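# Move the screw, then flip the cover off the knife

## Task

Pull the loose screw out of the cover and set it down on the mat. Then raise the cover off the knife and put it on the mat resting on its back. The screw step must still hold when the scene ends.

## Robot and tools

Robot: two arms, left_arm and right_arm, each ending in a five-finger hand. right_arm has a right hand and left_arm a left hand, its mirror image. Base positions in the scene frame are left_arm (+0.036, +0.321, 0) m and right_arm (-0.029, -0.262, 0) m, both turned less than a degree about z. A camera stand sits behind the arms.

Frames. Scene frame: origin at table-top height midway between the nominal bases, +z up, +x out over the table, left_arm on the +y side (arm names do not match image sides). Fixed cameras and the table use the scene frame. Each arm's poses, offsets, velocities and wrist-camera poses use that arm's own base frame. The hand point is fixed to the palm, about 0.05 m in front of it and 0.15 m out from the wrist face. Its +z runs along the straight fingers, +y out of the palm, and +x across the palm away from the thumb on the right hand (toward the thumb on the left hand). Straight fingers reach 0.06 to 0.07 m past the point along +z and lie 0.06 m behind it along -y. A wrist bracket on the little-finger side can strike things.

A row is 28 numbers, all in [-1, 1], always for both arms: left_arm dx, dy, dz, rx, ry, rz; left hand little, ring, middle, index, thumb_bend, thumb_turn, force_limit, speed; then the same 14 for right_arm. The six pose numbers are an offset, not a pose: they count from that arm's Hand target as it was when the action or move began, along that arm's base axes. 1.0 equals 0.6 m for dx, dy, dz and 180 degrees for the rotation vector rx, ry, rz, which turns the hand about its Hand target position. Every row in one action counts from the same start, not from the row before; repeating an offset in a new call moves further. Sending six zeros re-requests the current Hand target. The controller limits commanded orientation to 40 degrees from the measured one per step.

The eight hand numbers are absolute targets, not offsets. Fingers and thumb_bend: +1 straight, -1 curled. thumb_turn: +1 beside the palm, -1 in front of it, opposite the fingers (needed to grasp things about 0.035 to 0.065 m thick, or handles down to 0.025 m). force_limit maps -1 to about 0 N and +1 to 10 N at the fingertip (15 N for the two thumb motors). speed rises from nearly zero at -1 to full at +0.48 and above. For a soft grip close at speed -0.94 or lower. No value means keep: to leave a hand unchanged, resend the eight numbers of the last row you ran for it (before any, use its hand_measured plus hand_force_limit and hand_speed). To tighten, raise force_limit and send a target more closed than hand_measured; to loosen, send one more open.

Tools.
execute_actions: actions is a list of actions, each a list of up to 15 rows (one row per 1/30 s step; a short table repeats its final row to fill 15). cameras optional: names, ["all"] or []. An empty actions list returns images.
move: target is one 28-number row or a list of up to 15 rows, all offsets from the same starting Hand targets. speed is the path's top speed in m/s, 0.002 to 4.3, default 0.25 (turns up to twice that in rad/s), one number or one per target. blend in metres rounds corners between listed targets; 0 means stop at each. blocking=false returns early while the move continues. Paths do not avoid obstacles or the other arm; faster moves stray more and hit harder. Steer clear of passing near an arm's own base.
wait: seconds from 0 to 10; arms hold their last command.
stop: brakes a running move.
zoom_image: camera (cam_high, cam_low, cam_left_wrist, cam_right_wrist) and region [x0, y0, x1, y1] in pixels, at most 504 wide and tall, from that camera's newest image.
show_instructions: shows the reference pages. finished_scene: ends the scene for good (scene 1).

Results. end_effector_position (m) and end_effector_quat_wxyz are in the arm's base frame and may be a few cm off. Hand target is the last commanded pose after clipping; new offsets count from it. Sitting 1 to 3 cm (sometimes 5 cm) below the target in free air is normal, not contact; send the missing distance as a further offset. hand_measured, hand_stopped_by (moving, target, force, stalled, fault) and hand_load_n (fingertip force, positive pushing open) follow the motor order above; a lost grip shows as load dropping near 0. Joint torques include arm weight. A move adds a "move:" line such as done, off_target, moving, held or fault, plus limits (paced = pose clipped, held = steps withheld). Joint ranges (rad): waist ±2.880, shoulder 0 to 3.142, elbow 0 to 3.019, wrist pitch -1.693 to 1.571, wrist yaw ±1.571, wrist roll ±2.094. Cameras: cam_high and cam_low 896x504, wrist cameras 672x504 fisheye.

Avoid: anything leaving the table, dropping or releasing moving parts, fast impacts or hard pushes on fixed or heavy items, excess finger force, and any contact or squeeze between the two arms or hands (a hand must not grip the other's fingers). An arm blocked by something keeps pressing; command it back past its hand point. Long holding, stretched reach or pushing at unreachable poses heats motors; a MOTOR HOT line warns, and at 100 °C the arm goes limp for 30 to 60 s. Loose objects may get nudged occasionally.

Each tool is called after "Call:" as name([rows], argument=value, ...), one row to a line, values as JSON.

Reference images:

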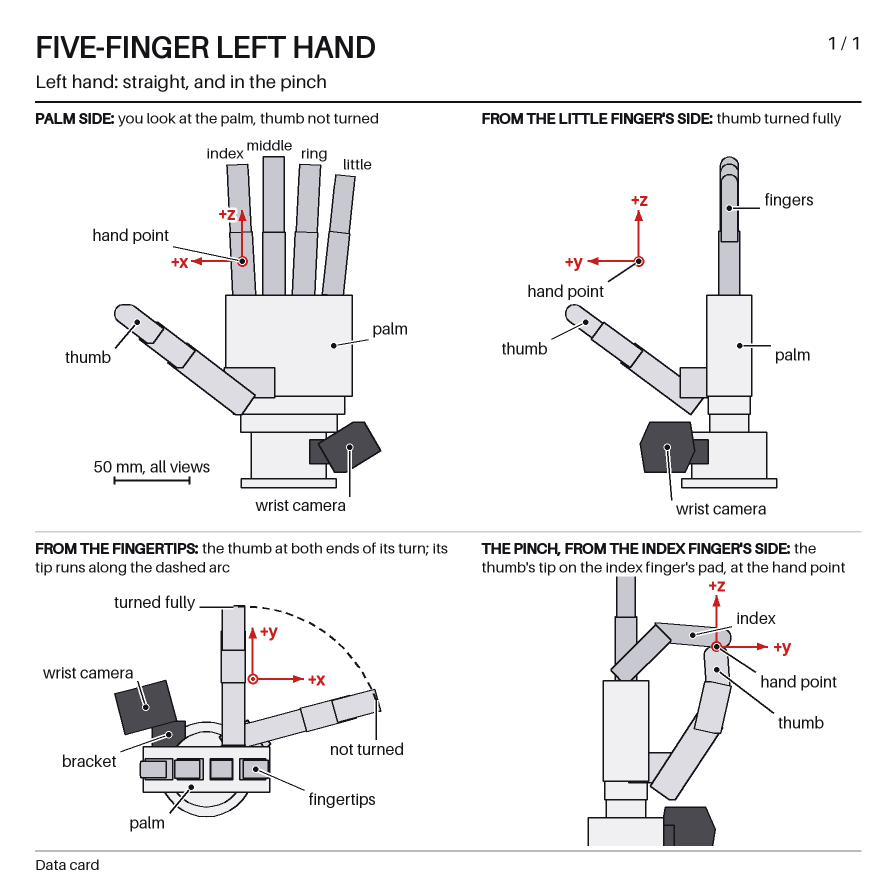

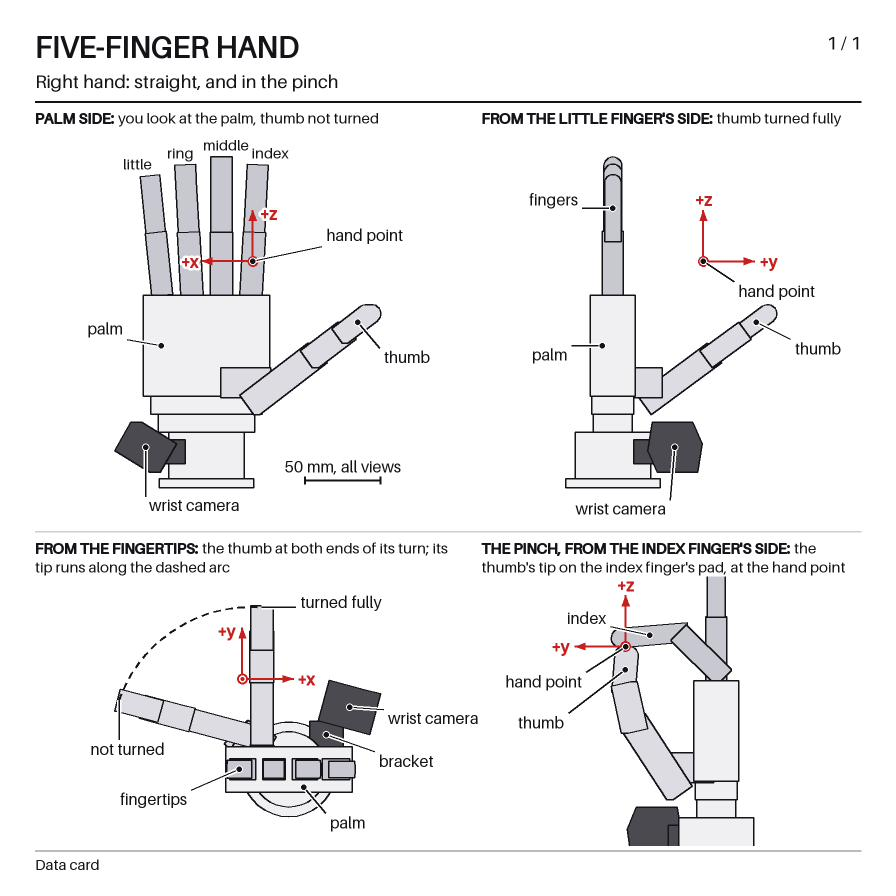

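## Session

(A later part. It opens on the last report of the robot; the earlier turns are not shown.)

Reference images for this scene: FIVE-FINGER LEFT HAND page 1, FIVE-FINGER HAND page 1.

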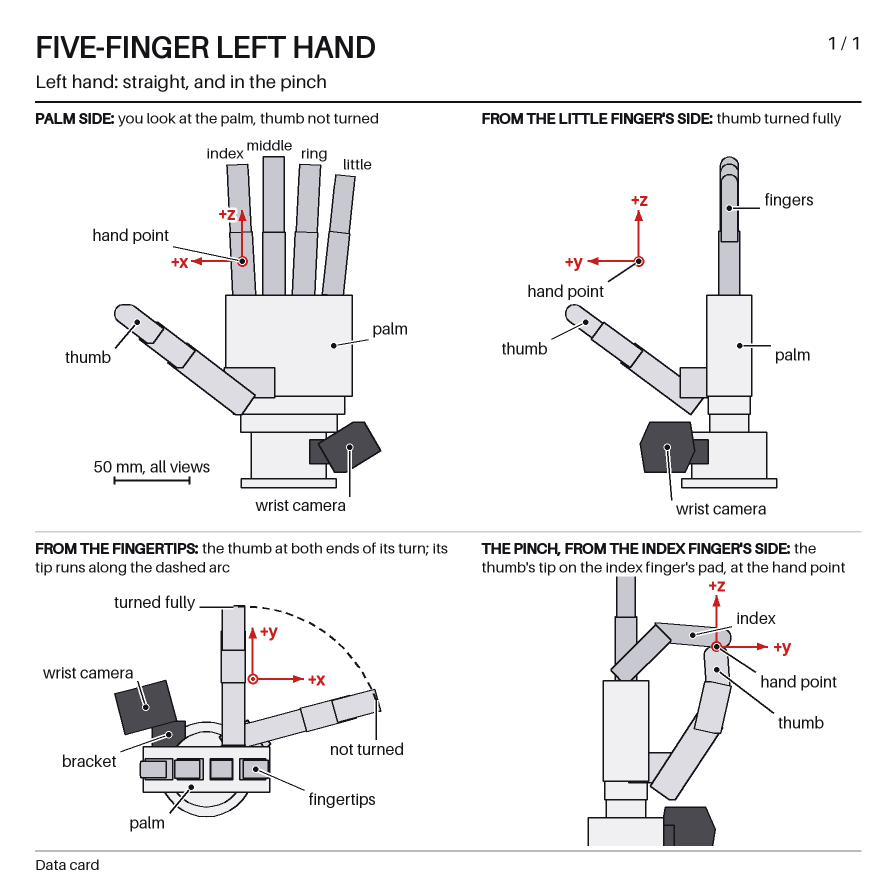

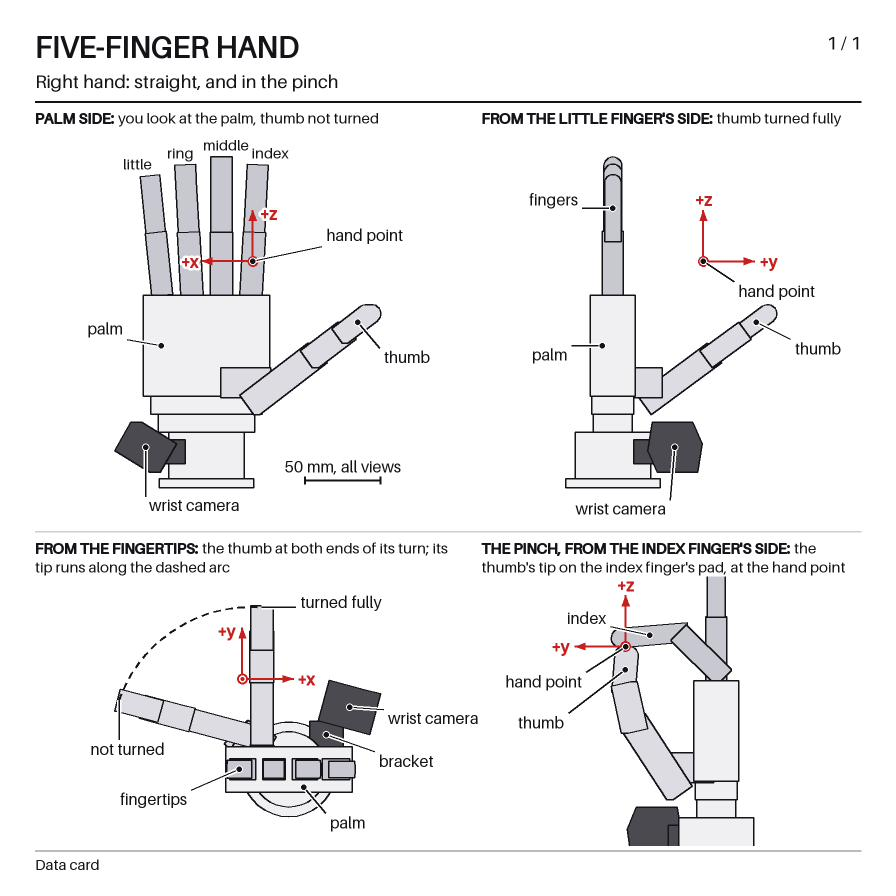

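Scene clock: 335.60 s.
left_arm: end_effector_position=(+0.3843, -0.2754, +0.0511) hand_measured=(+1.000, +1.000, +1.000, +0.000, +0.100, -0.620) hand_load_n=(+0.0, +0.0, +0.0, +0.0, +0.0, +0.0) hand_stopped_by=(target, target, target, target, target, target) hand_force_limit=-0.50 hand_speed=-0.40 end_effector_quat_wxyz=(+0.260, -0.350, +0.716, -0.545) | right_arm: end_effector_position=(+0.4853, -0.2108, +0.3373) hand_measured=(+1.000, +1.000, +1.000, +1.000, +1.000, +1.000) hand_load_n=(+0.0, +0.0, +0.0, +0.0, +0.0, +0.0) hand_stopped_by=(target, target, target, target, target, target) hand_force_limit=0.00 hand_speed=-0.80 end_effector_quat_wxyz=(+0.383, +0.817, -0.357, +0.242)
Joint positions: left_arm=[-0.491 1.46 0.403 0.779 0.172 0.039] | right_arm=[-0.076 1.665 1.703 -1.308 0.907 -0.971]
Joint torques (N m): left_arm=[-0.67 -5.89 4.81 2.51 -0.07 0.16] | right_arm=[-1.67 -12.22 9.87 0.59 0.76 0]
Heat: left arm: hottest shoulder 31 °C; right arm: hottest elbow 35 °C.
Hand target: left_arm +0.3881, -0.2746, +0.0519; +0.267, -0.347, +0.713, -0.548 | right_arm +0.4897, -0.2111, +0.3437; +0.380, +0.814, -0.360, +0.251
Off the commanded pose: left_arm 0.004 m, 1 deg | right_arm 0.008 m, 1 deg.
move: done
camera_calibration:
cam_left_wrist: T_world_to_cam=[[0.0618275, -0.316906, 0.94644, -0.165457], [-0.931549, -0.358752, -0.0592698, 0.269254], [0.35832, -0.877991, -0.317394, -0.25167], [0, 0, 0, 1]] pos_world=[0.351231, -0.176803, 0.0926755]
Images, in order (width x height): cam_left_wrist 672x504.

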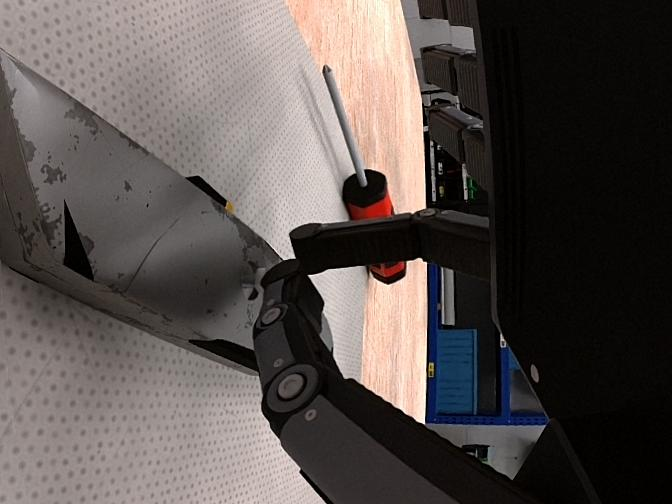

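Call:
move(target=[-0.0067, -0.009, 0.0, 0, 0, 0, 1, 1, 1, 0.0, 0.1, -0.58, -0.5, -0.4, 0, 0, 0, 0, 0, 0, 1, 1, 1, 1, 1, 1, 0, -0.8], speed=0.05, cameras=["cam_left_wrist"])

Call:
zoom_image(camera="cam_left_wrist", region=[180, 160, 380, 340])

Scene clock: 345.13 s.
left_arm: end_effector_position=(+0.3856, -0.2747, +0.0507) hand_measured=(+1.000, +1.000, +1.000, +0.000, +0.100, -0.580) hand_load_n=(+0.0, -0.5, +0.0, +0.0, +0.0, +0.0) hand_stopped_by=(target, target, target, target, target, target) hand_force_limit=-0.50 hand_speed=-0.40 end_effector_quat_wxyz=(+0.266, -0.354, +0.714, -0.542) | right_arm: end_effector_position=(+0.4853, -0.2108, +0.3373) hand_measured=(+1.000, +1.000, +1.000, +1.000, +1.000, +1.000) hand_load_n=(+0.0, +0.0, +0.0, +0.0, +0.0, +0.0) hand_stopped_by=(target, target, target, target, target, target) hand_force_limit=0.00 hand_speed=-0.80 end_effector_quat_wxyz=(+0.383, +0.817, -0.357, +0.242)
Joint positions: left_arm=[-0.496 1.46 0.403 0.779 0.152 0.039] | right_arm=[-0.076 1.665 1.703 -1.308 0.907 -0.971]
Joint torques (N m): left_arm=[-1.26 -6.07 4.63 2.43 -0.06 0.11] | right_arm=[-1.67 -12.28 9.8 0.62 0.77 -0.01]
Heat: left arm: hottest shoulder 31 °C; right arm: hottest elbow 35 °C.
Hand target: left_arm +0.3841, -0.2799, +0.0519; +0.267, -0.347, +0.713, -0.547 | right_arm +0.4897, -0.2111, +0.3437; +0.380, +0.814, -0.360, +0.251
Off the commanded pose: left_arm 0.006 m, 1 deg | right_arm 0.008 m, 1 deg.
move: done
camera_calibration:
cam_left_wrist: T_world_to_cam=[[0.0637738, -0.320741, 0.945018, -0.166792], [-0.926204, -0.371615, -0.0636226, 0.26532], [0.371589, -0.871222, -0.320771, -0.254813], [0, 0, 0, 1]] pos_world=[0.351063, -0.176899, 0.0927651]
Images, in order (width x height): cam_left_wrist 672x504.

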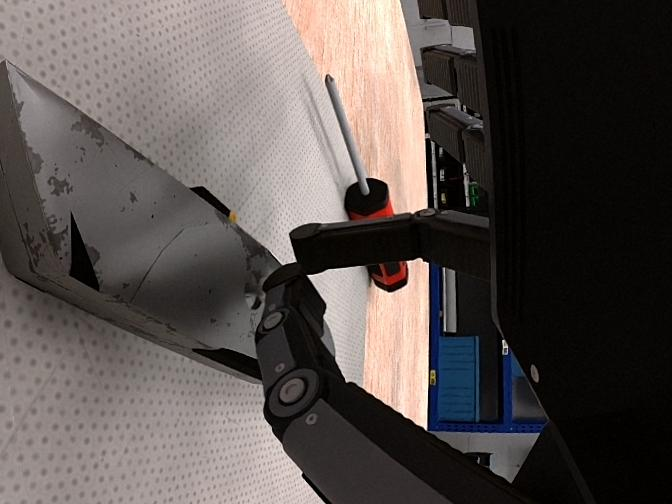

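Scaled by 2.520 from the camera's 672x504 image, which has a finer 960x720 frame.

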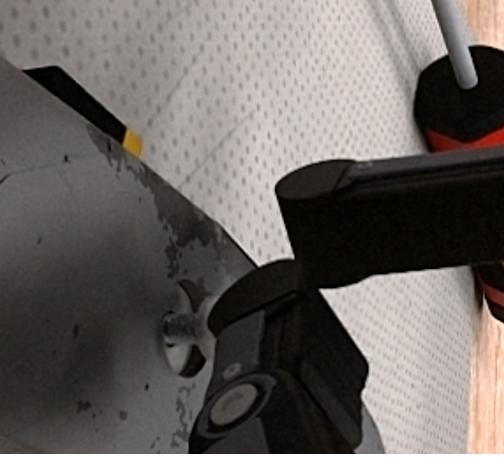

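Call:
move([
  [0.025, 0.0367, 0.0333, 0, 0, 0, 1, 1, 1, 0.0, 0.1, -0.58, -0.5, -0.4, 0, 0, 0, 0, 0, 0, 1, 1, 1, 1, 1, 1, 0, -0.8],
  [-0.008, -0.0023, 0.02, 0, 0, 0, 1, 1, 1, 0.0, 0.1, -0.58, -0.5, -0.4, 0, 0, 0, 0, 0, 0, 1, 1, 1, 1, 1, 1, 0, -0.8],
  [-0.008, -0.0023, 0.0, 0, 0, 0, 1, 1, 1, 0.0, 0.1, -0.58, -0.5, -0.4, 0, 0, 0, 0, 0, 0, 1, 1, 1, 1, 1, 1, 0, -0.8],
], speed=0.08, blend=[0.0, 0.005, 0.0], cameras=["cam_left_wrist"])

Call:
zoom_image(camera="cam_left_wrist", region=[180, 160, 380, 340])

Scene clock: 362.60 s.
left_arm: end_effector_position=(+0.3790, -0.2761, +0.0492) hand_measured=(+1.000, +1.000, +1.000, +0.000, +0.100, -0.580) hand_load_n=(+0.0, +0.0, +0.0, +0.0, +0.0, +0.0) hand_stopped_by=(target, target, target, target, target, target) hand_force_limit=-0.50 hand_speed=-0.40 end_effector_quat_wxyz=(+0.268, -0.349, +0.717, -0.540) | right_arm: end_effector_position=(+0.4853, -0.2108, +0.3373) hand_measured=(+1.000, +1.000, +1.000, +1.000, +1.000, +1.000) hand_load_n=(+0.0, +0.0, +0.0, +0.0, +0.0, +0.0) hand_stopped_by=(target, target, target, target, target, target) hand_force_limit=0.00 hand_speed=-0.80 end_effector_quat_wxyz=(+0.383, +0.817, -0.357, +0.242)
Joint positions: left_arm=[-0.511 1.452 0.39 0.782 0.141 0.047] | right_arm=[-0.076 1.665 1.703 -1.308 0.907 -0.971]
Joint torques (N m): left_arm=[-1.61 -5.89 4.88 2.39 -0.07 0.01] | right_arm=[-1.61 -12.22 9.85 0.61 0.77 -0.01]
Heat: left arm: hottest shoulder 31 °C; right arm: hottest elbow 35 °C.
Hand target: left_arm +0.3793, -0.2815, +0.0520; +0.267, -0.347, +0.713, -0.548 | right_arm +0.4897, -0.2111, +0.3437; +0.380, +0.814, -0.360, +0.251
Off the commanded pose: left_arm 0.006 m, 1 deg | right_arm 0.008 m, 1 deg.
move: done
camera_calibration:
cam_left_wrist: T_world_to_cam=[[0.0570886, -0.330143, 0.942203, -0.165306], [-0.928284, -0.36491, -0.0716171, 0.261622], [0.367463, -0.870544, -0.327298, -0.251888], [0, 0, 0, 1]] pos_world=[0.344856, -0.178386, 0.0920454]
Images, in order (width x height): cam_left_wrist 672x504.

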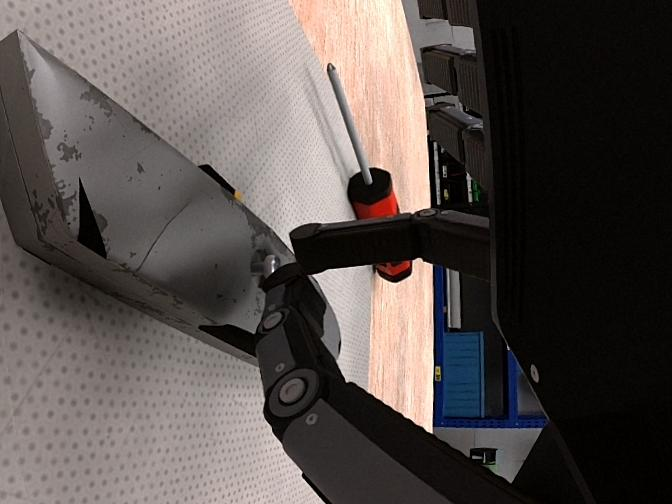

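Scaled by 2.520 from the camera's 672x504 image, which has a finer 960x720 frame.

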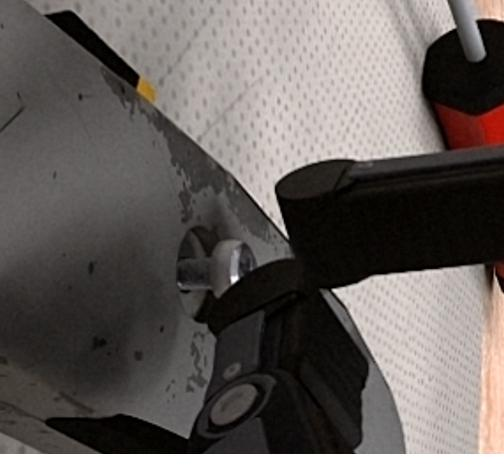

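Call:
execute_actions(actions=[])

Call:
zoom_image(camera="cam_low", region=[470, 225, 550, 290])

Scene clock: 373.13 s.
left_arm: end_effector_position=(+0.3790, -0.2760, +0.0492) hand_measured=(+1.000, +1.000, +1.000, +0.000, +0.100, -0.580) hand_load_n=(+0.0, +0.0, +0.0, +0.0, +0.0, +0.0) hand_stopped_by=(target, target, target, target, target, target) hand_force_limit=-0.50 hand_speed=-0.40 end_effector_quat_wxyz=(+0.268, -0.349, +0.717, -0.540) | right_arm: end_effector_position=(+0.4853, -0.2108, +0.3373) hand_measured=(+1.000, +1.000, +1.000, +1.000, +1.000, +1.000) hand_load_n=(+0.0, +0.0, +0.0, +0.0, +0.0, +0.0) hand_stopped_by=(target, target, target, target, target, target) hand_force_limit=0.00 hand_speed=-0.80 end_effector_quat_wxyz=(+0.383, +0.817, -0.357, +0.242)
Joint positions: left_arm=[-0.511 1.452 0.39 0.782 0.14 0.047] | right_arm=[-0.076 1.665 1.703 -1.308 0.907 -0.971]
Joint velocities: within noise
Joint torques (N m): left_arm=[-1.73 -5.89 4.86 2.37 -0.08 0.02] | right_arm=[-1.67 -12.28 9.88 0.66 0.77 -0.01]
Heat: left arm: hottest shoulder 31 °C; right arm: hottest elbow 35 °C.
Hand target: left_arm +0.3793, -0.2814, +0.0520; +0.267, -0.347, +0.713, -0.548 | right_arm +0.4897, -0.2111, +0.3437; +0.380, +0.814, -0.360, +0.251
Off the commanded pose: left_arm 0.006 m, 1 deg | right_arm 0.008 m, 1 deg.
camera_calibration:
cam_left_wrist: T_world_to_cam=[[0.0572373, -0.330224, 0.942166, -0.165368], [-0.928118, -0.365324, -0.0716603, 0.261495], [0.36786, -0.870339, -0.327397, -0.25198], [0, 0, 0, 1]] pos_world=[0.344857, -0.178386, 0.0920452]

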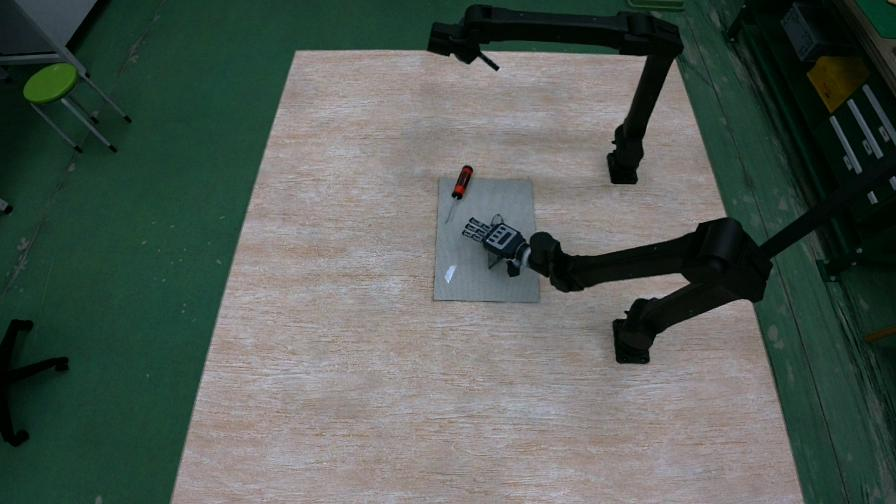

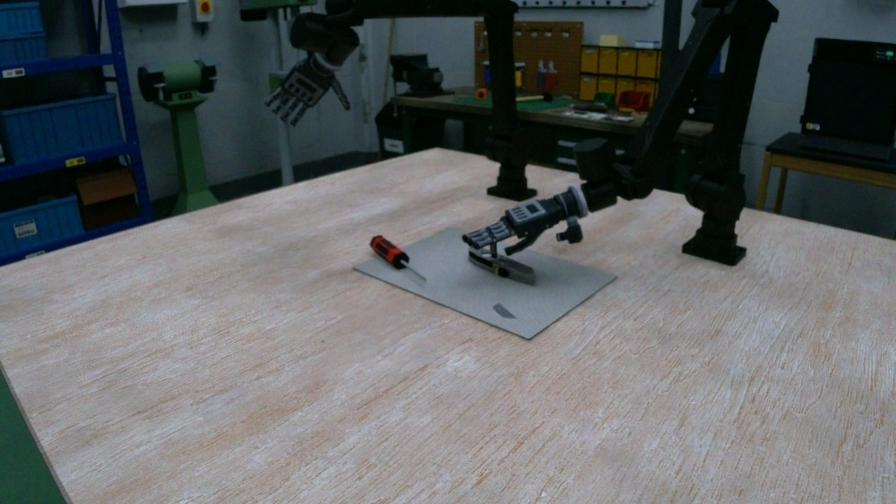

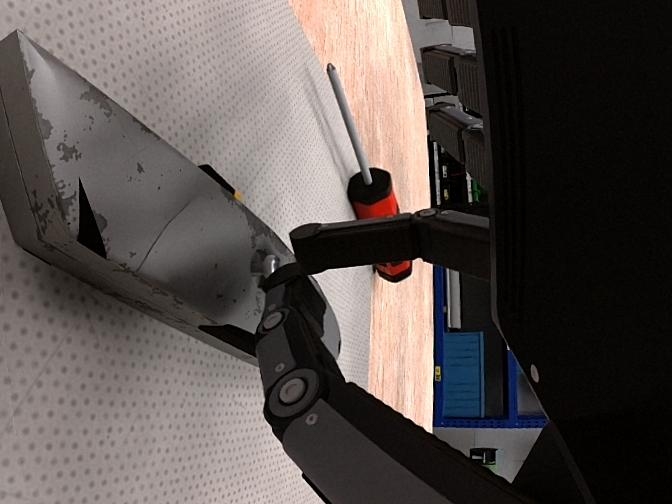

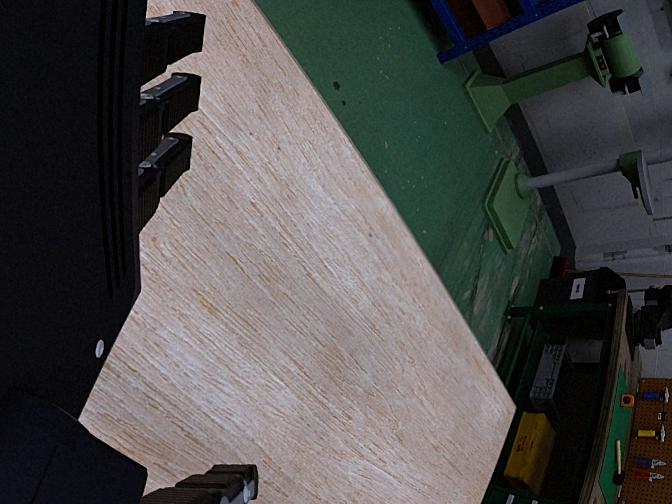

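Scaled by 6.300 from the camera's 896x504 image, which has a finer 1280x720 frame.

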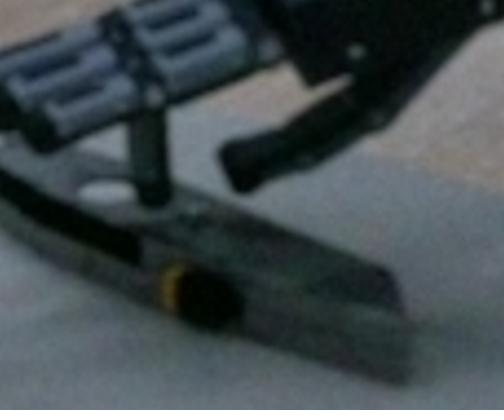

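Call:
move(target=[0, 0, -0.0083, 0, 0, 0, 1, 1, 1, 0.0, 0.1, -0.58, -0.5, -0.4, 0, 0, 0, 0, 0, 0, 1, 1, 1, 1, 1, 1, 0, -0.8], speed=0.03, cameras=["cam_left_wrist", "cam_low"])

Call:
zoom_image(camera="cam_left_wrist", region=[180, 160, 380, 340])

Call:
zoom_image(camera="cam_low", region=[470, 225, 550, 290])

Scene clock: 387.83 s.
left_arm: end_effector_position=(+0.3804, -0.2768, +0.0464) hand_measured=(+1.000, +1.000, +1.000, +0.000, +0.100, -0.580) hand_load_n=(+0.0, +0.0, +0.0, +0.0, +0.0, +0.0) hand_stopped_by=(target, target, target, target, target, target) hand_force_limit=-0.50 hand_speed=-0.40 end_effector_quat_wxyz=(+0.269, -0.349, +0.716, -0.542) | right_arm: end_effector_position=(+0.4853, -0.2108, +0.3373) hand_measured=(+1.000, +1.000, +1.000, +1.000, +1.000, +1.000) hand_load_n=(+0.0, +0.0, +0.0, +0.0, +0.0, +0.0) hand_stopped_by=(target, target, target, target, target, target) hand_force_limit=0.00 hand_speed=-0.80 end_effector_quat_wxyz=(+0.383, +0.817, -0.357, +0.242)
Joint positions: left_arm=[-0.511 1.471 0.39 0.806 0.14 0.047] | right_arm=[-0.076 1.665 1.703 -1.308 0.907 -0.971]
Joint torques (N m): left_arm=[-1.67 -5.89 4.55 2.36 -0.08 0.01] | right_arm=[-1.79 -12.16 9.84 0.65 0.77 -0.03]
Heat: left arm: hottest shoulder 30 °C; right arm: hottest elbow 35 °C.
Hand target: left_arm +0.3793, -0.2814, +0.0470; +0.267, -0.347, +0.713, -0.548 | right_arm +0.4897, -0.2111, +0.3437; +0.380, +0.814, -0.360, +0.251
Off the commanded pose: left_arm 0.005 m, 1 deg | right_arm 0.008 m, 1 deg.
move: done
camera_calibration:
cam_left_wrist: T_world_to_cam=[[0.0531201, -0.327942, 0.943203, -0.16079], [-0.927796, -0.365506, -0.0748301, 0.262295], [0.369286, -0.871126, -0.323679, -0.254991], [0, 0, 0, 1]] pos_world=[0.346062, -0.178989, 0.0887494]
Images, in order (width x height): cam_low 896x504, cam_left_wrist 672x504.

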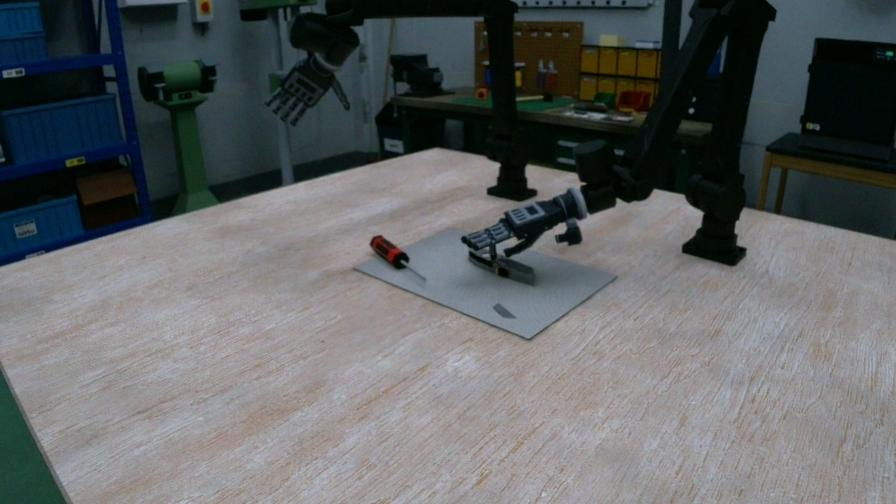

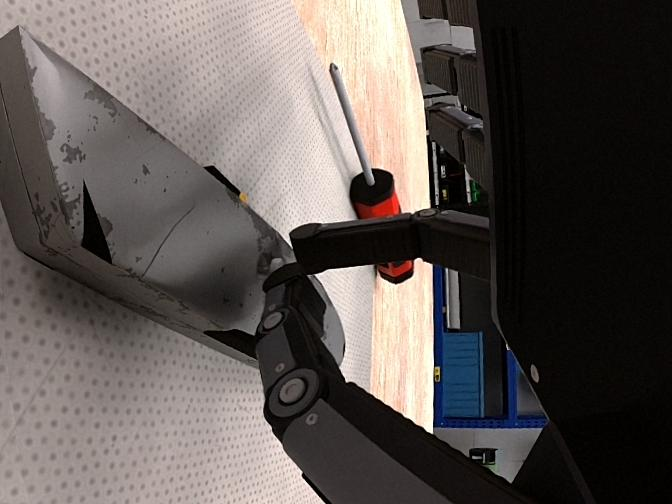

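Scaled by 2.520 from the camera's 672x504 image, which has a finer 960x720 frame.

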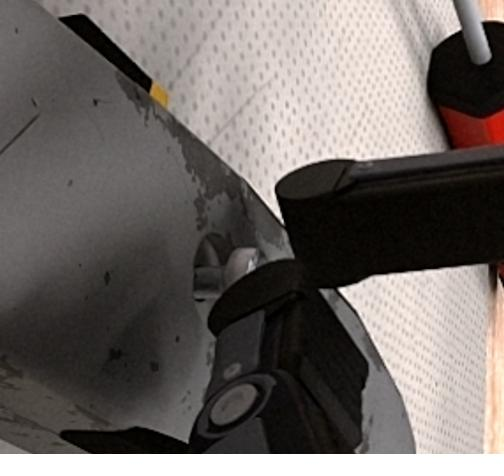

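Scaled by 6.300 from the camera's 896x504 image, which has a finer 1280x720 frame.

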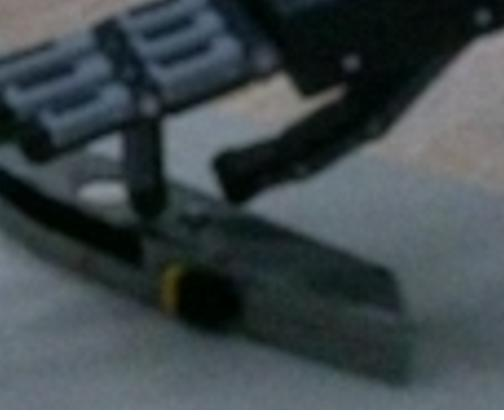

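Call:
move(target=[-0.0033, 0.0017, -0.0058, 0, 0, 0, 1, 1, 1, 0.0, 0.1, -0.58, -0.5, -0.4, 0, 0, 0, 0, 0, 0, 1, 1, 1, 1, 1, 1, 0, -0.8], speed=0.03, cameras=["cam_left_wrist", "cam_low"])

Call:
zoom_image(camera="cam_left_wrist", region=[230, 210, 350, 320])

Call:
zoom_image(camera="cam_low", region=[470, 225, 550, 290])

Scene clock: 402.67 s.
left_arm: end_effector_position=(+0.3780, -0.2754, +0.0424) hand_measured=(+1.000, +1.000, +1.000, +0.000, +0.100, -0.580) hand_load_n=(+0.0, +0.0, +0.0, +0.0, +0.0, +0.0) hand_stopped_by=(target, target, target, target, target, target) hand_force_limit=-0.50 hand_speed=-0.40 end_effector_quat_wxyz=(+0.269, -0.349, +0.716, -0.541) | right_arm: end_effector_position=(+0.4853, -0.2108, +0.3373) hand_measured=(+1.000, +1.000, +1.000, +1.000, +1.000, +1.000) hand_load_n=(+0.0, +0.0, +0.0, +0.0, +0.0, +0.0) hand_stopped_by=(target, target, target, target, target, target) hand_force_limit=0.00 hand_speed=-0.80 end_effector_quat_wxyz=(+0.383, +0.817, -0.357, +0.242)
Joint positions: left_arm=[-0.511 1.481 0.381 0.824 0.14 0.047] | right_arm=[-0.076 1.665 1.703 -1.308 0.907 -0.971]
Joint torques (N m): left_arm=[-1.67 -5.83 4.52 2.33 -0.08 0.01] | right_arm=[-1.44 -12.34 9.84 0.64 0.77 -0.01]
Heat: left arm: hottest shoulder 30 °C; right arm: hottest elbow 35 °C.
Hand target: left_arm +0.3773, -0.2803, +0.0435; +0.267, -0.347, +0.713, -0.548 | right_arm +0.4897, -0.2111, +0.3437; +0.380, +0.814, -0.360, +0.251
Off the commanded pose: left_arm 0.005 m, 1 deg | right_arm 0.008 m, 1 deg.
move: done
camera_calibration:
cam_left_wrist: T_world_to_cam=[[0.0540346, -0.32844, 0.942978, -0.157034], [-0.927896, -0.365401, -0.074099, 0.260249], [0.368902, -0.870982, -0.324502, -0.253975], [0, 0, 0, 1]] pos_world=[0.343661, -0.177688, 0.0849485]
Images, in order (width x height): cam_low 896x504, cam_left_wrist 672x504.

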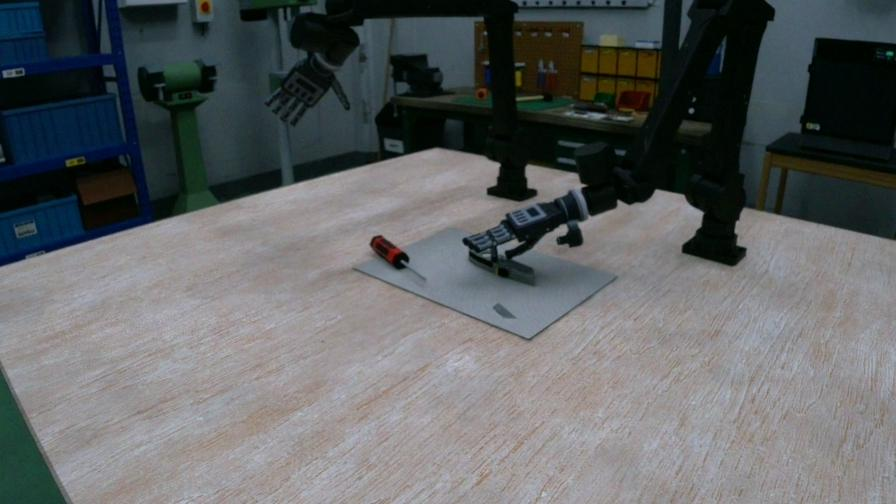

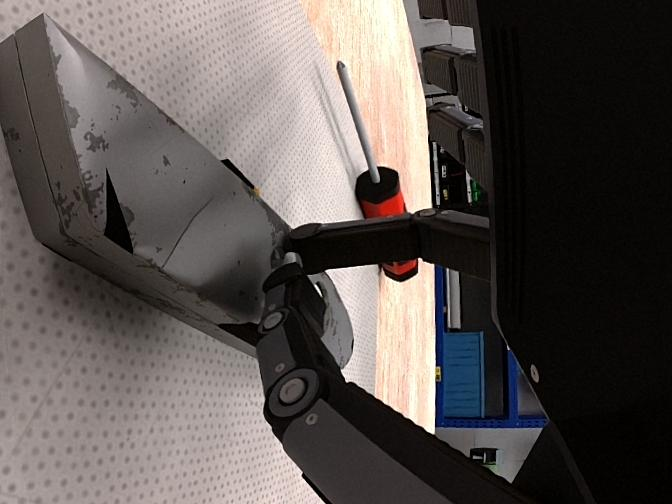

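Scaled by 4.200 from the camera's 672x504 image, which has a finer 960x720 frame.

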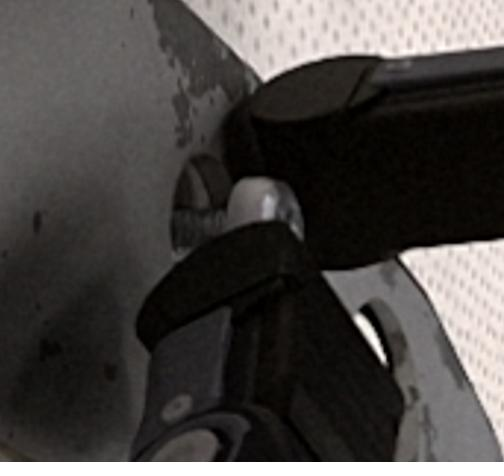

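Scaled by 6.300 from the camera's 896x504 image, which has a finer 1280x720 frame.

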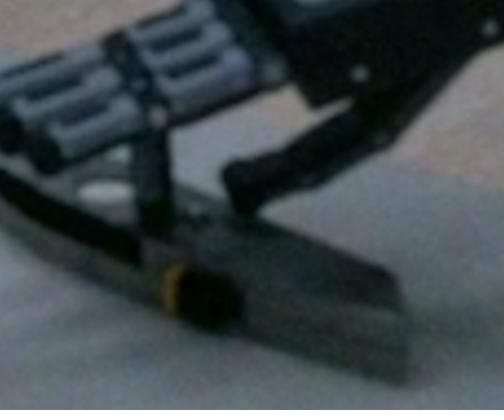

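Call:
execute_actions([
  [[0,0,0,0,0,0,1,1,1,0.0,0.1,-0.64,-0.6,-0.6,0,0,0,0,0,0,1,1,1,1,1,1,0,-0.8]],
  [[0,0,0,0,0,0,1,1,1,-0.25,0.1,-0.64,-0.6,-0.94,0,0,0,0,0,0,1,1,1,1,1,1,0,-0.8]],
], cameras=["cam_left_wrist", "cam_low"])

Call:
zoom_image(camera="cam_left_wrist", region=[230, 210, 350, 320])

Scene clock: 416.07 s.
left_arm: end_effector_position=(+0.3792, -0.2764, +0.0453) hand_measured=(+1.000, +1.000, +1.000, -0.118, +0.100, -0.640) hand_load_n=(+0.0, -0.5, +0.0, +1.5, +0.0, +0.0) hand_stopped_by=(target, target, target, force, target, target) hand_force_limit=-0.60 hand_speed=-0.94 end_effector_quat_wxyz=(+0.270, -0.348, +0.713, -0.545) | right_arm: end_effector_position=(+0.4853, -0.2108, +0.3373) hand_measured=(+1.000, +1.000, +1.000, +1.000, +1.000, +1.000) hand_load_n=(+0.0, +0.0, +0.0, +0.0, +0.0, +0.0) hand_stopped_by=(target, target, target, target, target, target) hand_force_limit=0.00 hand_speed=-0.80 end_effector_quat_wxyz=(+0.383, +0.817, -0.357, +0.242)
Joint positions: left_arm=[-0.512 1.481 0.381 0.836 0.14 0.044] | right_arm=[-0.076 1.665 1.703 -1.308 0.907 -0.971]
Joint torques (N m): left_arm=[-1.67 -5.66 4.49 1.95 -0.06 0.06] | right_arm=[-1.79 -12.16 9.89 0.61 0.79 -0.02]
Heat: left arm: hottest shoulder 30 °C; right arm: hottest elbow 35 °C.
Hand target: left_arm +0.3773, -0.2804, +0.0436; +0.267, -0.347, +0.713, -0.548 | right_arm +0.4897, -0.2111, +0.3437; +0.380, +0.814, -0.360, +0.251
Off the commanded pose: left_arm 0.005 m, 0 deg | right_arm 0.008 m, 1 deg.
camera_calibration:
cam_left_wrist: T_world_to_cam=[[0.0467453, -0.320277, 0.94617, -0.155202], [-0.926755, -0.36736, -0.0785647, 0.260459], [0.372747, -0.873195, -0.313991, -0.256842], [0, 0, 0, 1]] pos_world=[0.344374, -0.178299, 0.0866645]
Images, in order (width x height): cam_low 896x504, cam_left_wrist 672x504.

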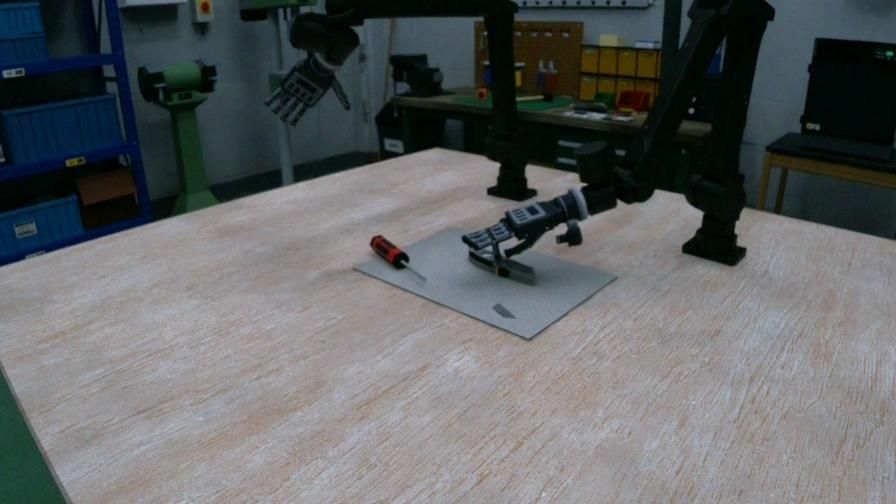

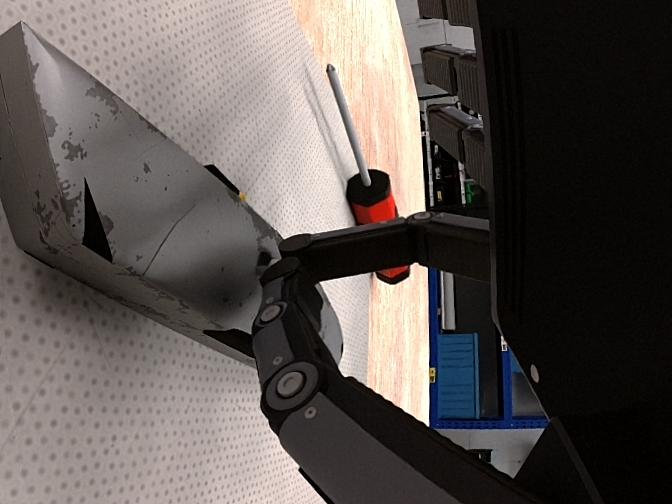

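Scaled by 4.200 from the camera's 672x504 image, which has a finer 960x720 frame.

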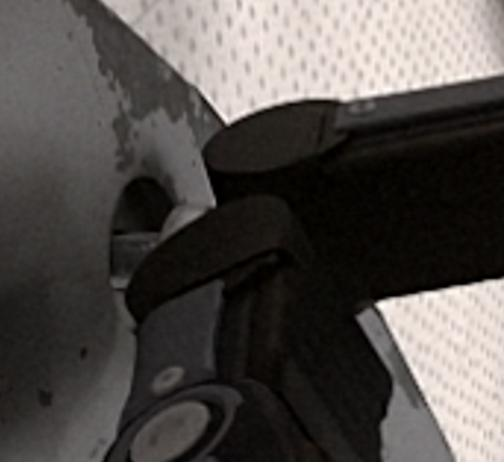

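Call:
execute_actions([
  [[0,0,0,0,0,0,1,1,1,0.0,0.1,-0.64,-0.6,-0.6,0,0,0,0,0,0,1,1,1,1,1,1,0,-0.8]],
], cameras=["cam_left_wrist"])

Call:
zoom_image(camera="cam_left_wrist", region=[230, 210, 350, 320])

Scene clock: 429.37 s.
left_arm: end_effector_position=(+0.3783, -0.2759, +0.0439) hand_measured=(+1.000, +1.000, +1.000, +0.000, +0.100, -0.640) hand_load_n=(+0.0, +0.0, +0.0, +0.0, +0.0, +0.0) hand_stopped_by=(target, target, target, target, target, target) hand_force_limit=-0.60 hand_speed=-0.60 end_effector_quat_wxyz=(+0.270, -0.349, +0.714, -0.544) | right_arm: end_effector_position=(+0.4853, -0.2108, +0.3373) hand_measured=(+1.000, +1.000, +1.000, +1.000, +1.000, +1.000) hand_load_n=(+0.0, +0.0, +0.0, +0.0, +0.0, +0.0) hand_stopped_by=(target, target, target, target, target, target) hand_force_limit=0.00 hand_speed=-0.80 end_effector_quat_wxyz=(+0.383, +0.817, -0.357, +0.242)
Joint positions: left_arm=[-0.512 1.482 0.379 0.836 0.14 0.044] | right_arm=[-0.076 1.665 1.703 -1.308 0.907 -0.971]
Joint torques (N m): left_arm=[-1.73 -5.95 4.62 1.96 -0.06 0.05] | right_arm=[-1.67 -12.16 9.85 0.64 0.76 -0.02]
Heat: left arm: hottest shoulder 30 °C; right arm: hottest elbow 35 °C.
Hand target: left_arm +0.3773, -0.2804, +0.0435; +0.267, -0.347, +0.713, -0.548 | right_arm +0.4897, -0.2111, +0.3437; +0.380, +0.814, -0.360, +0.251
Off the commanded pose: left_arm 0.005 m, 1 deg | right_arm 0.008 m, 1 deg.
camera_calibration:
cam_left_wrist: T_world_to_cam=[[0.0496306, -0.321898, 0.945473, -0.155212], [-0.927003, -0.367198, -0.0763563, 0.2597], [0.371755, -0.872667, -0.316625, -0.255878], [0, 0, 0, 1]] pos_world=[0.34357, -0.177897, 0.0855614]
Images, in order (width x height): cam_left_wrist 672x504.

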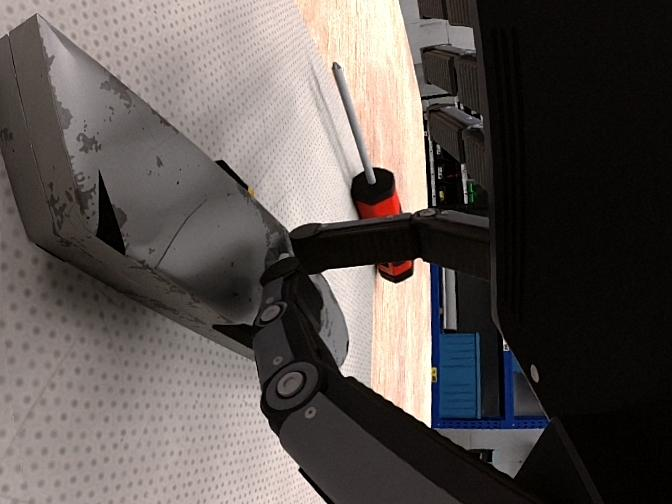

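Scaled by 4.200 from the camera's 672x504 image, which has a finer 960x720 frame.

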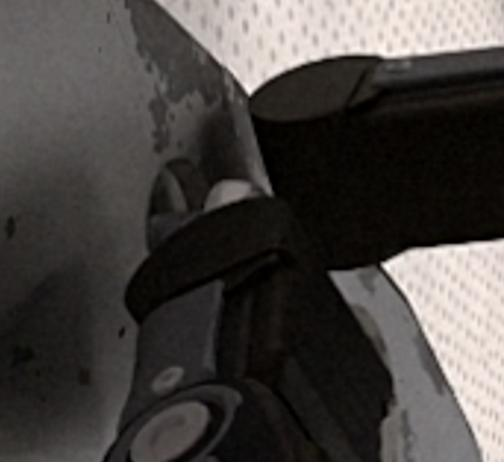

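Call:
execute_actions([
  [[0,0,0,0,0,0,1,1,1,-0.25,0.1,-0.64,-0.5,-0.94,0,0,0,0,0,0,1,1,1,1,1,1,0,-0.8]],
], cameras=["cam_left_wrist", "cam_low"])

Call:
zoom_image(camera="cam_left_wrist", region=[230, 210, 350, 320])

Call:
zoom_image(camera="cam_low", region=[470, 225, 550, 290])

Scene clock: 441.57 s.
left_arm: end_effector_position=(+0.3783, -0.2760, +0.0441) hand_measured=(+1.000, +1.000, +1.000, -0.100, +0.100, -0.640) hand_load_n=(+0.0, +0.0, +0.0, +2.0, +0.0, +0.0) hand_stopped_by=(target, target, target, force, target, target) hand_force_limit=-0.50 hand_speed=-0.94 end_effector_quat_wxyz=(+0.269, -0.349, +0.713, -0.545) | right_arm: end_effector_position=(+0.4853, -0.2108, +0.3373) hand_measured=(+1.000, +1.000, +1.000, +1.000, +1.000, +1.000) hand_load_n=(+0.0, +0.0, +0.0, +0.0, +0.0, +0.0) hand_stopped_by=(target, target, target, target, target, target) hand_force_limit=0.00 hand_speed=-0.80 end_effector_quat_wxyz=(+0.383, +0.817, -0.357, +0.242)
Joint positions: left_arm=[-0.512 1.482 0.379 0.837 0.14 0.042] | right_arm=[-0.076 1.665 1.703 -1.308 0.907 -0.971]
Joint torques (N m): left_arm=[-1.67 -5.95 4.63 1.92 -0.06 0.1] | right_arm=[-1.79 -12.28 9.85 0.62 0.77 -0.01]
Heat: left arm: hottest shoulder 31 °C; right arm: hottest elbow 35 °C.
Hand target: left_arm +0.3772, -0.2804, +0.0434; +0.267, -0.347, +0.713, -0.548 | right_arm +0.4897, -0.2111, +0.3437; +0.380, +0.814, -0.360, +0.251
Off the commanded pose: left_arm 0.004 m, 0 deg | right_arm 0.008 m, 1 deg.
camera_calibration:
cam_left_wrist: T_world_to_cam=[[0.0499829, -0.320363, 0.945975, -0.155144], [-0.926875, -0.367689, -0.0755475, 0.259556], [0.372027, -0.873025, -0.315315, -0.256272], [0, 0, 0, 1]] pos_world=[0.343671, -0.177999, 0.0855647]
Images, in order (width x height): cam_low 896x504, cam_left_wrist 672x504.

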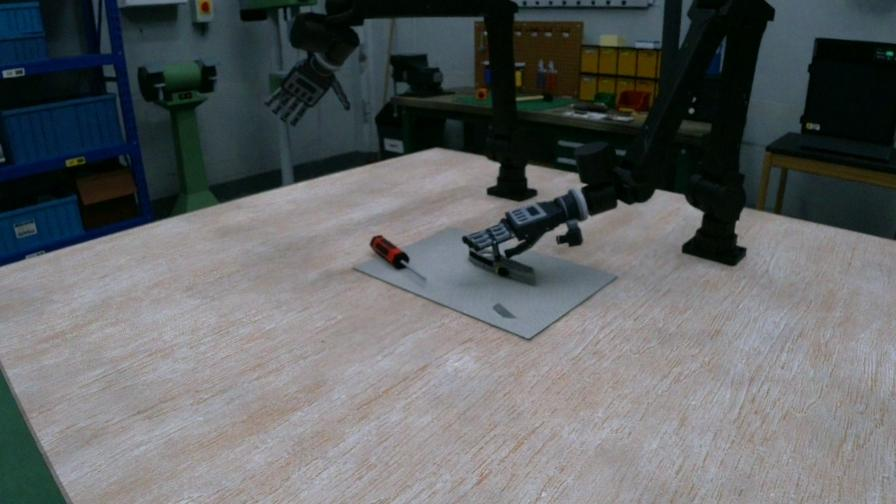

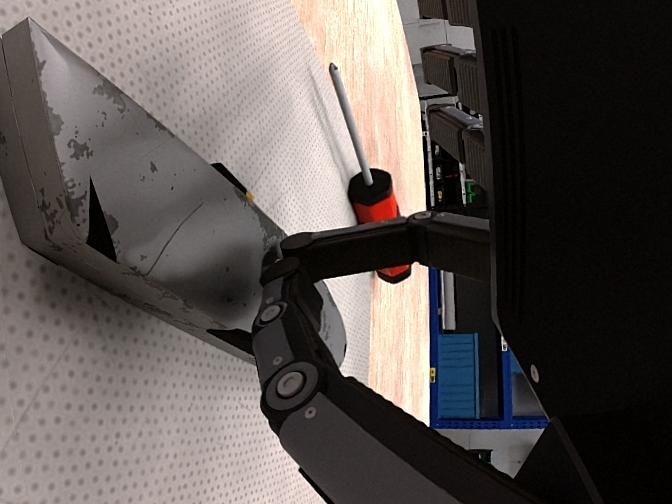

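Scaled by 4.200 from the camera's 672x504 image, which has a finer 960x720 frame.

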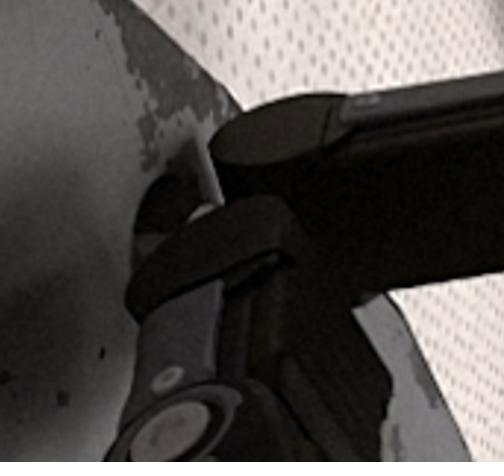

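Scaled by 6.300 from the camera's 896x504 image, which has a finer 1280x720 frame.

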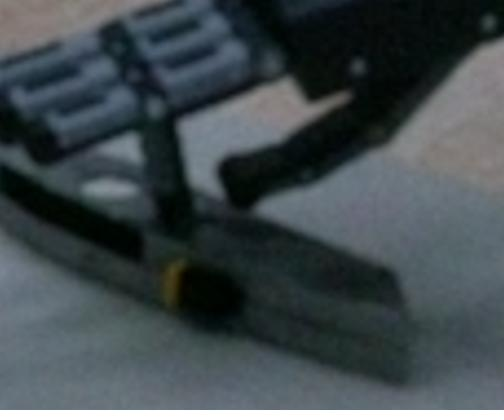

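Call:
execute_actions([
  [[0,0,0,0,0,0,1,1,1,-0.35,0.1,-0.64,-0.3,-0.94,0,0,0,0,0,0,1,1,1,1,1,1,0,-0.8]],
], cameras=["cam_left_wrist"])

Call:
zoom_image(camera="cam_left_wrist", region=[230, 210, 350, 320])

Scene clock: 447.87 s.
left_arm: end_effector_position=(+0.3785, -0.2780, +0.0467) hand_measured=(+1.000, +1.000, +1.000, -0.206, +0.100, -0.640) hand_load_n=(+0.0, +0.0, +0.0, +3.5, +0.0, +0.0) hand_stopped_by=(target, target, target, force, target, target) hand_force_limit=-0.30 hand_speed=-0.94 end_effector_quat_wxyz=(+0.269, -0.349, +0.710, -0.549) | right_arm: end_effector_position=(+0.4853, -0.2108, +0.3373) hand_measured=(+1.000, +1.000, +1.000, +1.000, +1.000, +1.000) hand_load_n=(+0.0, +0.0, +0.0, +0.0, +0.0, +0.0) hand_stopped_by=(target, target, target, target, target, target) hand_force_limit=0.00 hand_speed=-0.80 end_effector_quat_wxyz=(+0.383, +0.817, -0.357, +0.242)
Joint positions: left_arm=[-0.514 1.482 0.379 0.847 0.14 0.035] | right_arm=[-0.076 1.665 1.703 -1.308 0.907 -0.971]
Joint torques (N m): left_arm=[-1.44 -6.01 4.66 1.58 -0.06 0.12] | right_arm=[-1.61 -12.4 9.87 0.61 0.76 -0.02]
Heat: left arm: hottest shoulder 31 °C; right arm: hottest elbow 35 °C.
Hand target: left_arm +0.3773, -0.2803, +0.0435; +0.267, -0.347, +0.713, -0.548 | right_arm +0.4897, -0.2111, +0.3437; +0.380, +0.814, -0.360, +0.251
Off the commanded pose: left_arm 0.004 m, 0 deg | right_arm 0.008 m, 1 deg.
camera_calibration:
cam_left_wrist: T_world_to_cam=[[0.0453639, -0.310892, 0.949362, -0.153979], [-0.926861, -0.367612, -0.0760952, 0.259167], [0.372655, -0.876474, -0.30483, -0.258893], [0, 0, 0, 1]] pos_world=[0.343674, -0.179511, 0.0869842]
Images, in order (width x height): cam_left_wrist 672x504.

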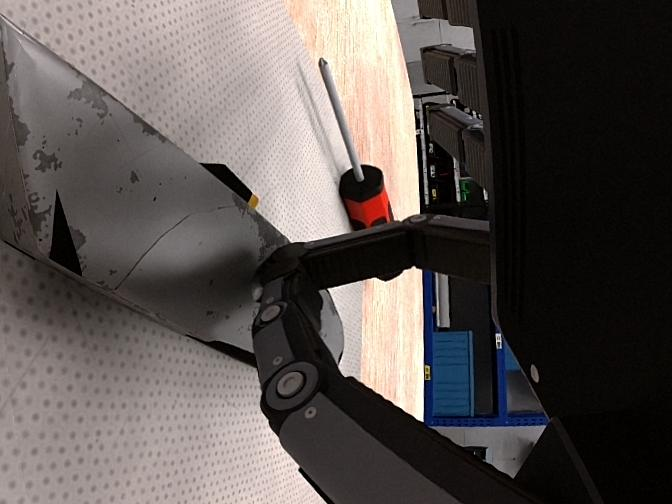

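Scaled by 4.200 from the camera's 672x504 image, which has a finer 960x720 frame.

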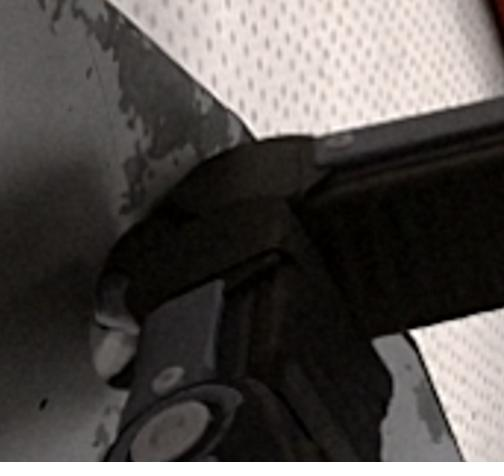

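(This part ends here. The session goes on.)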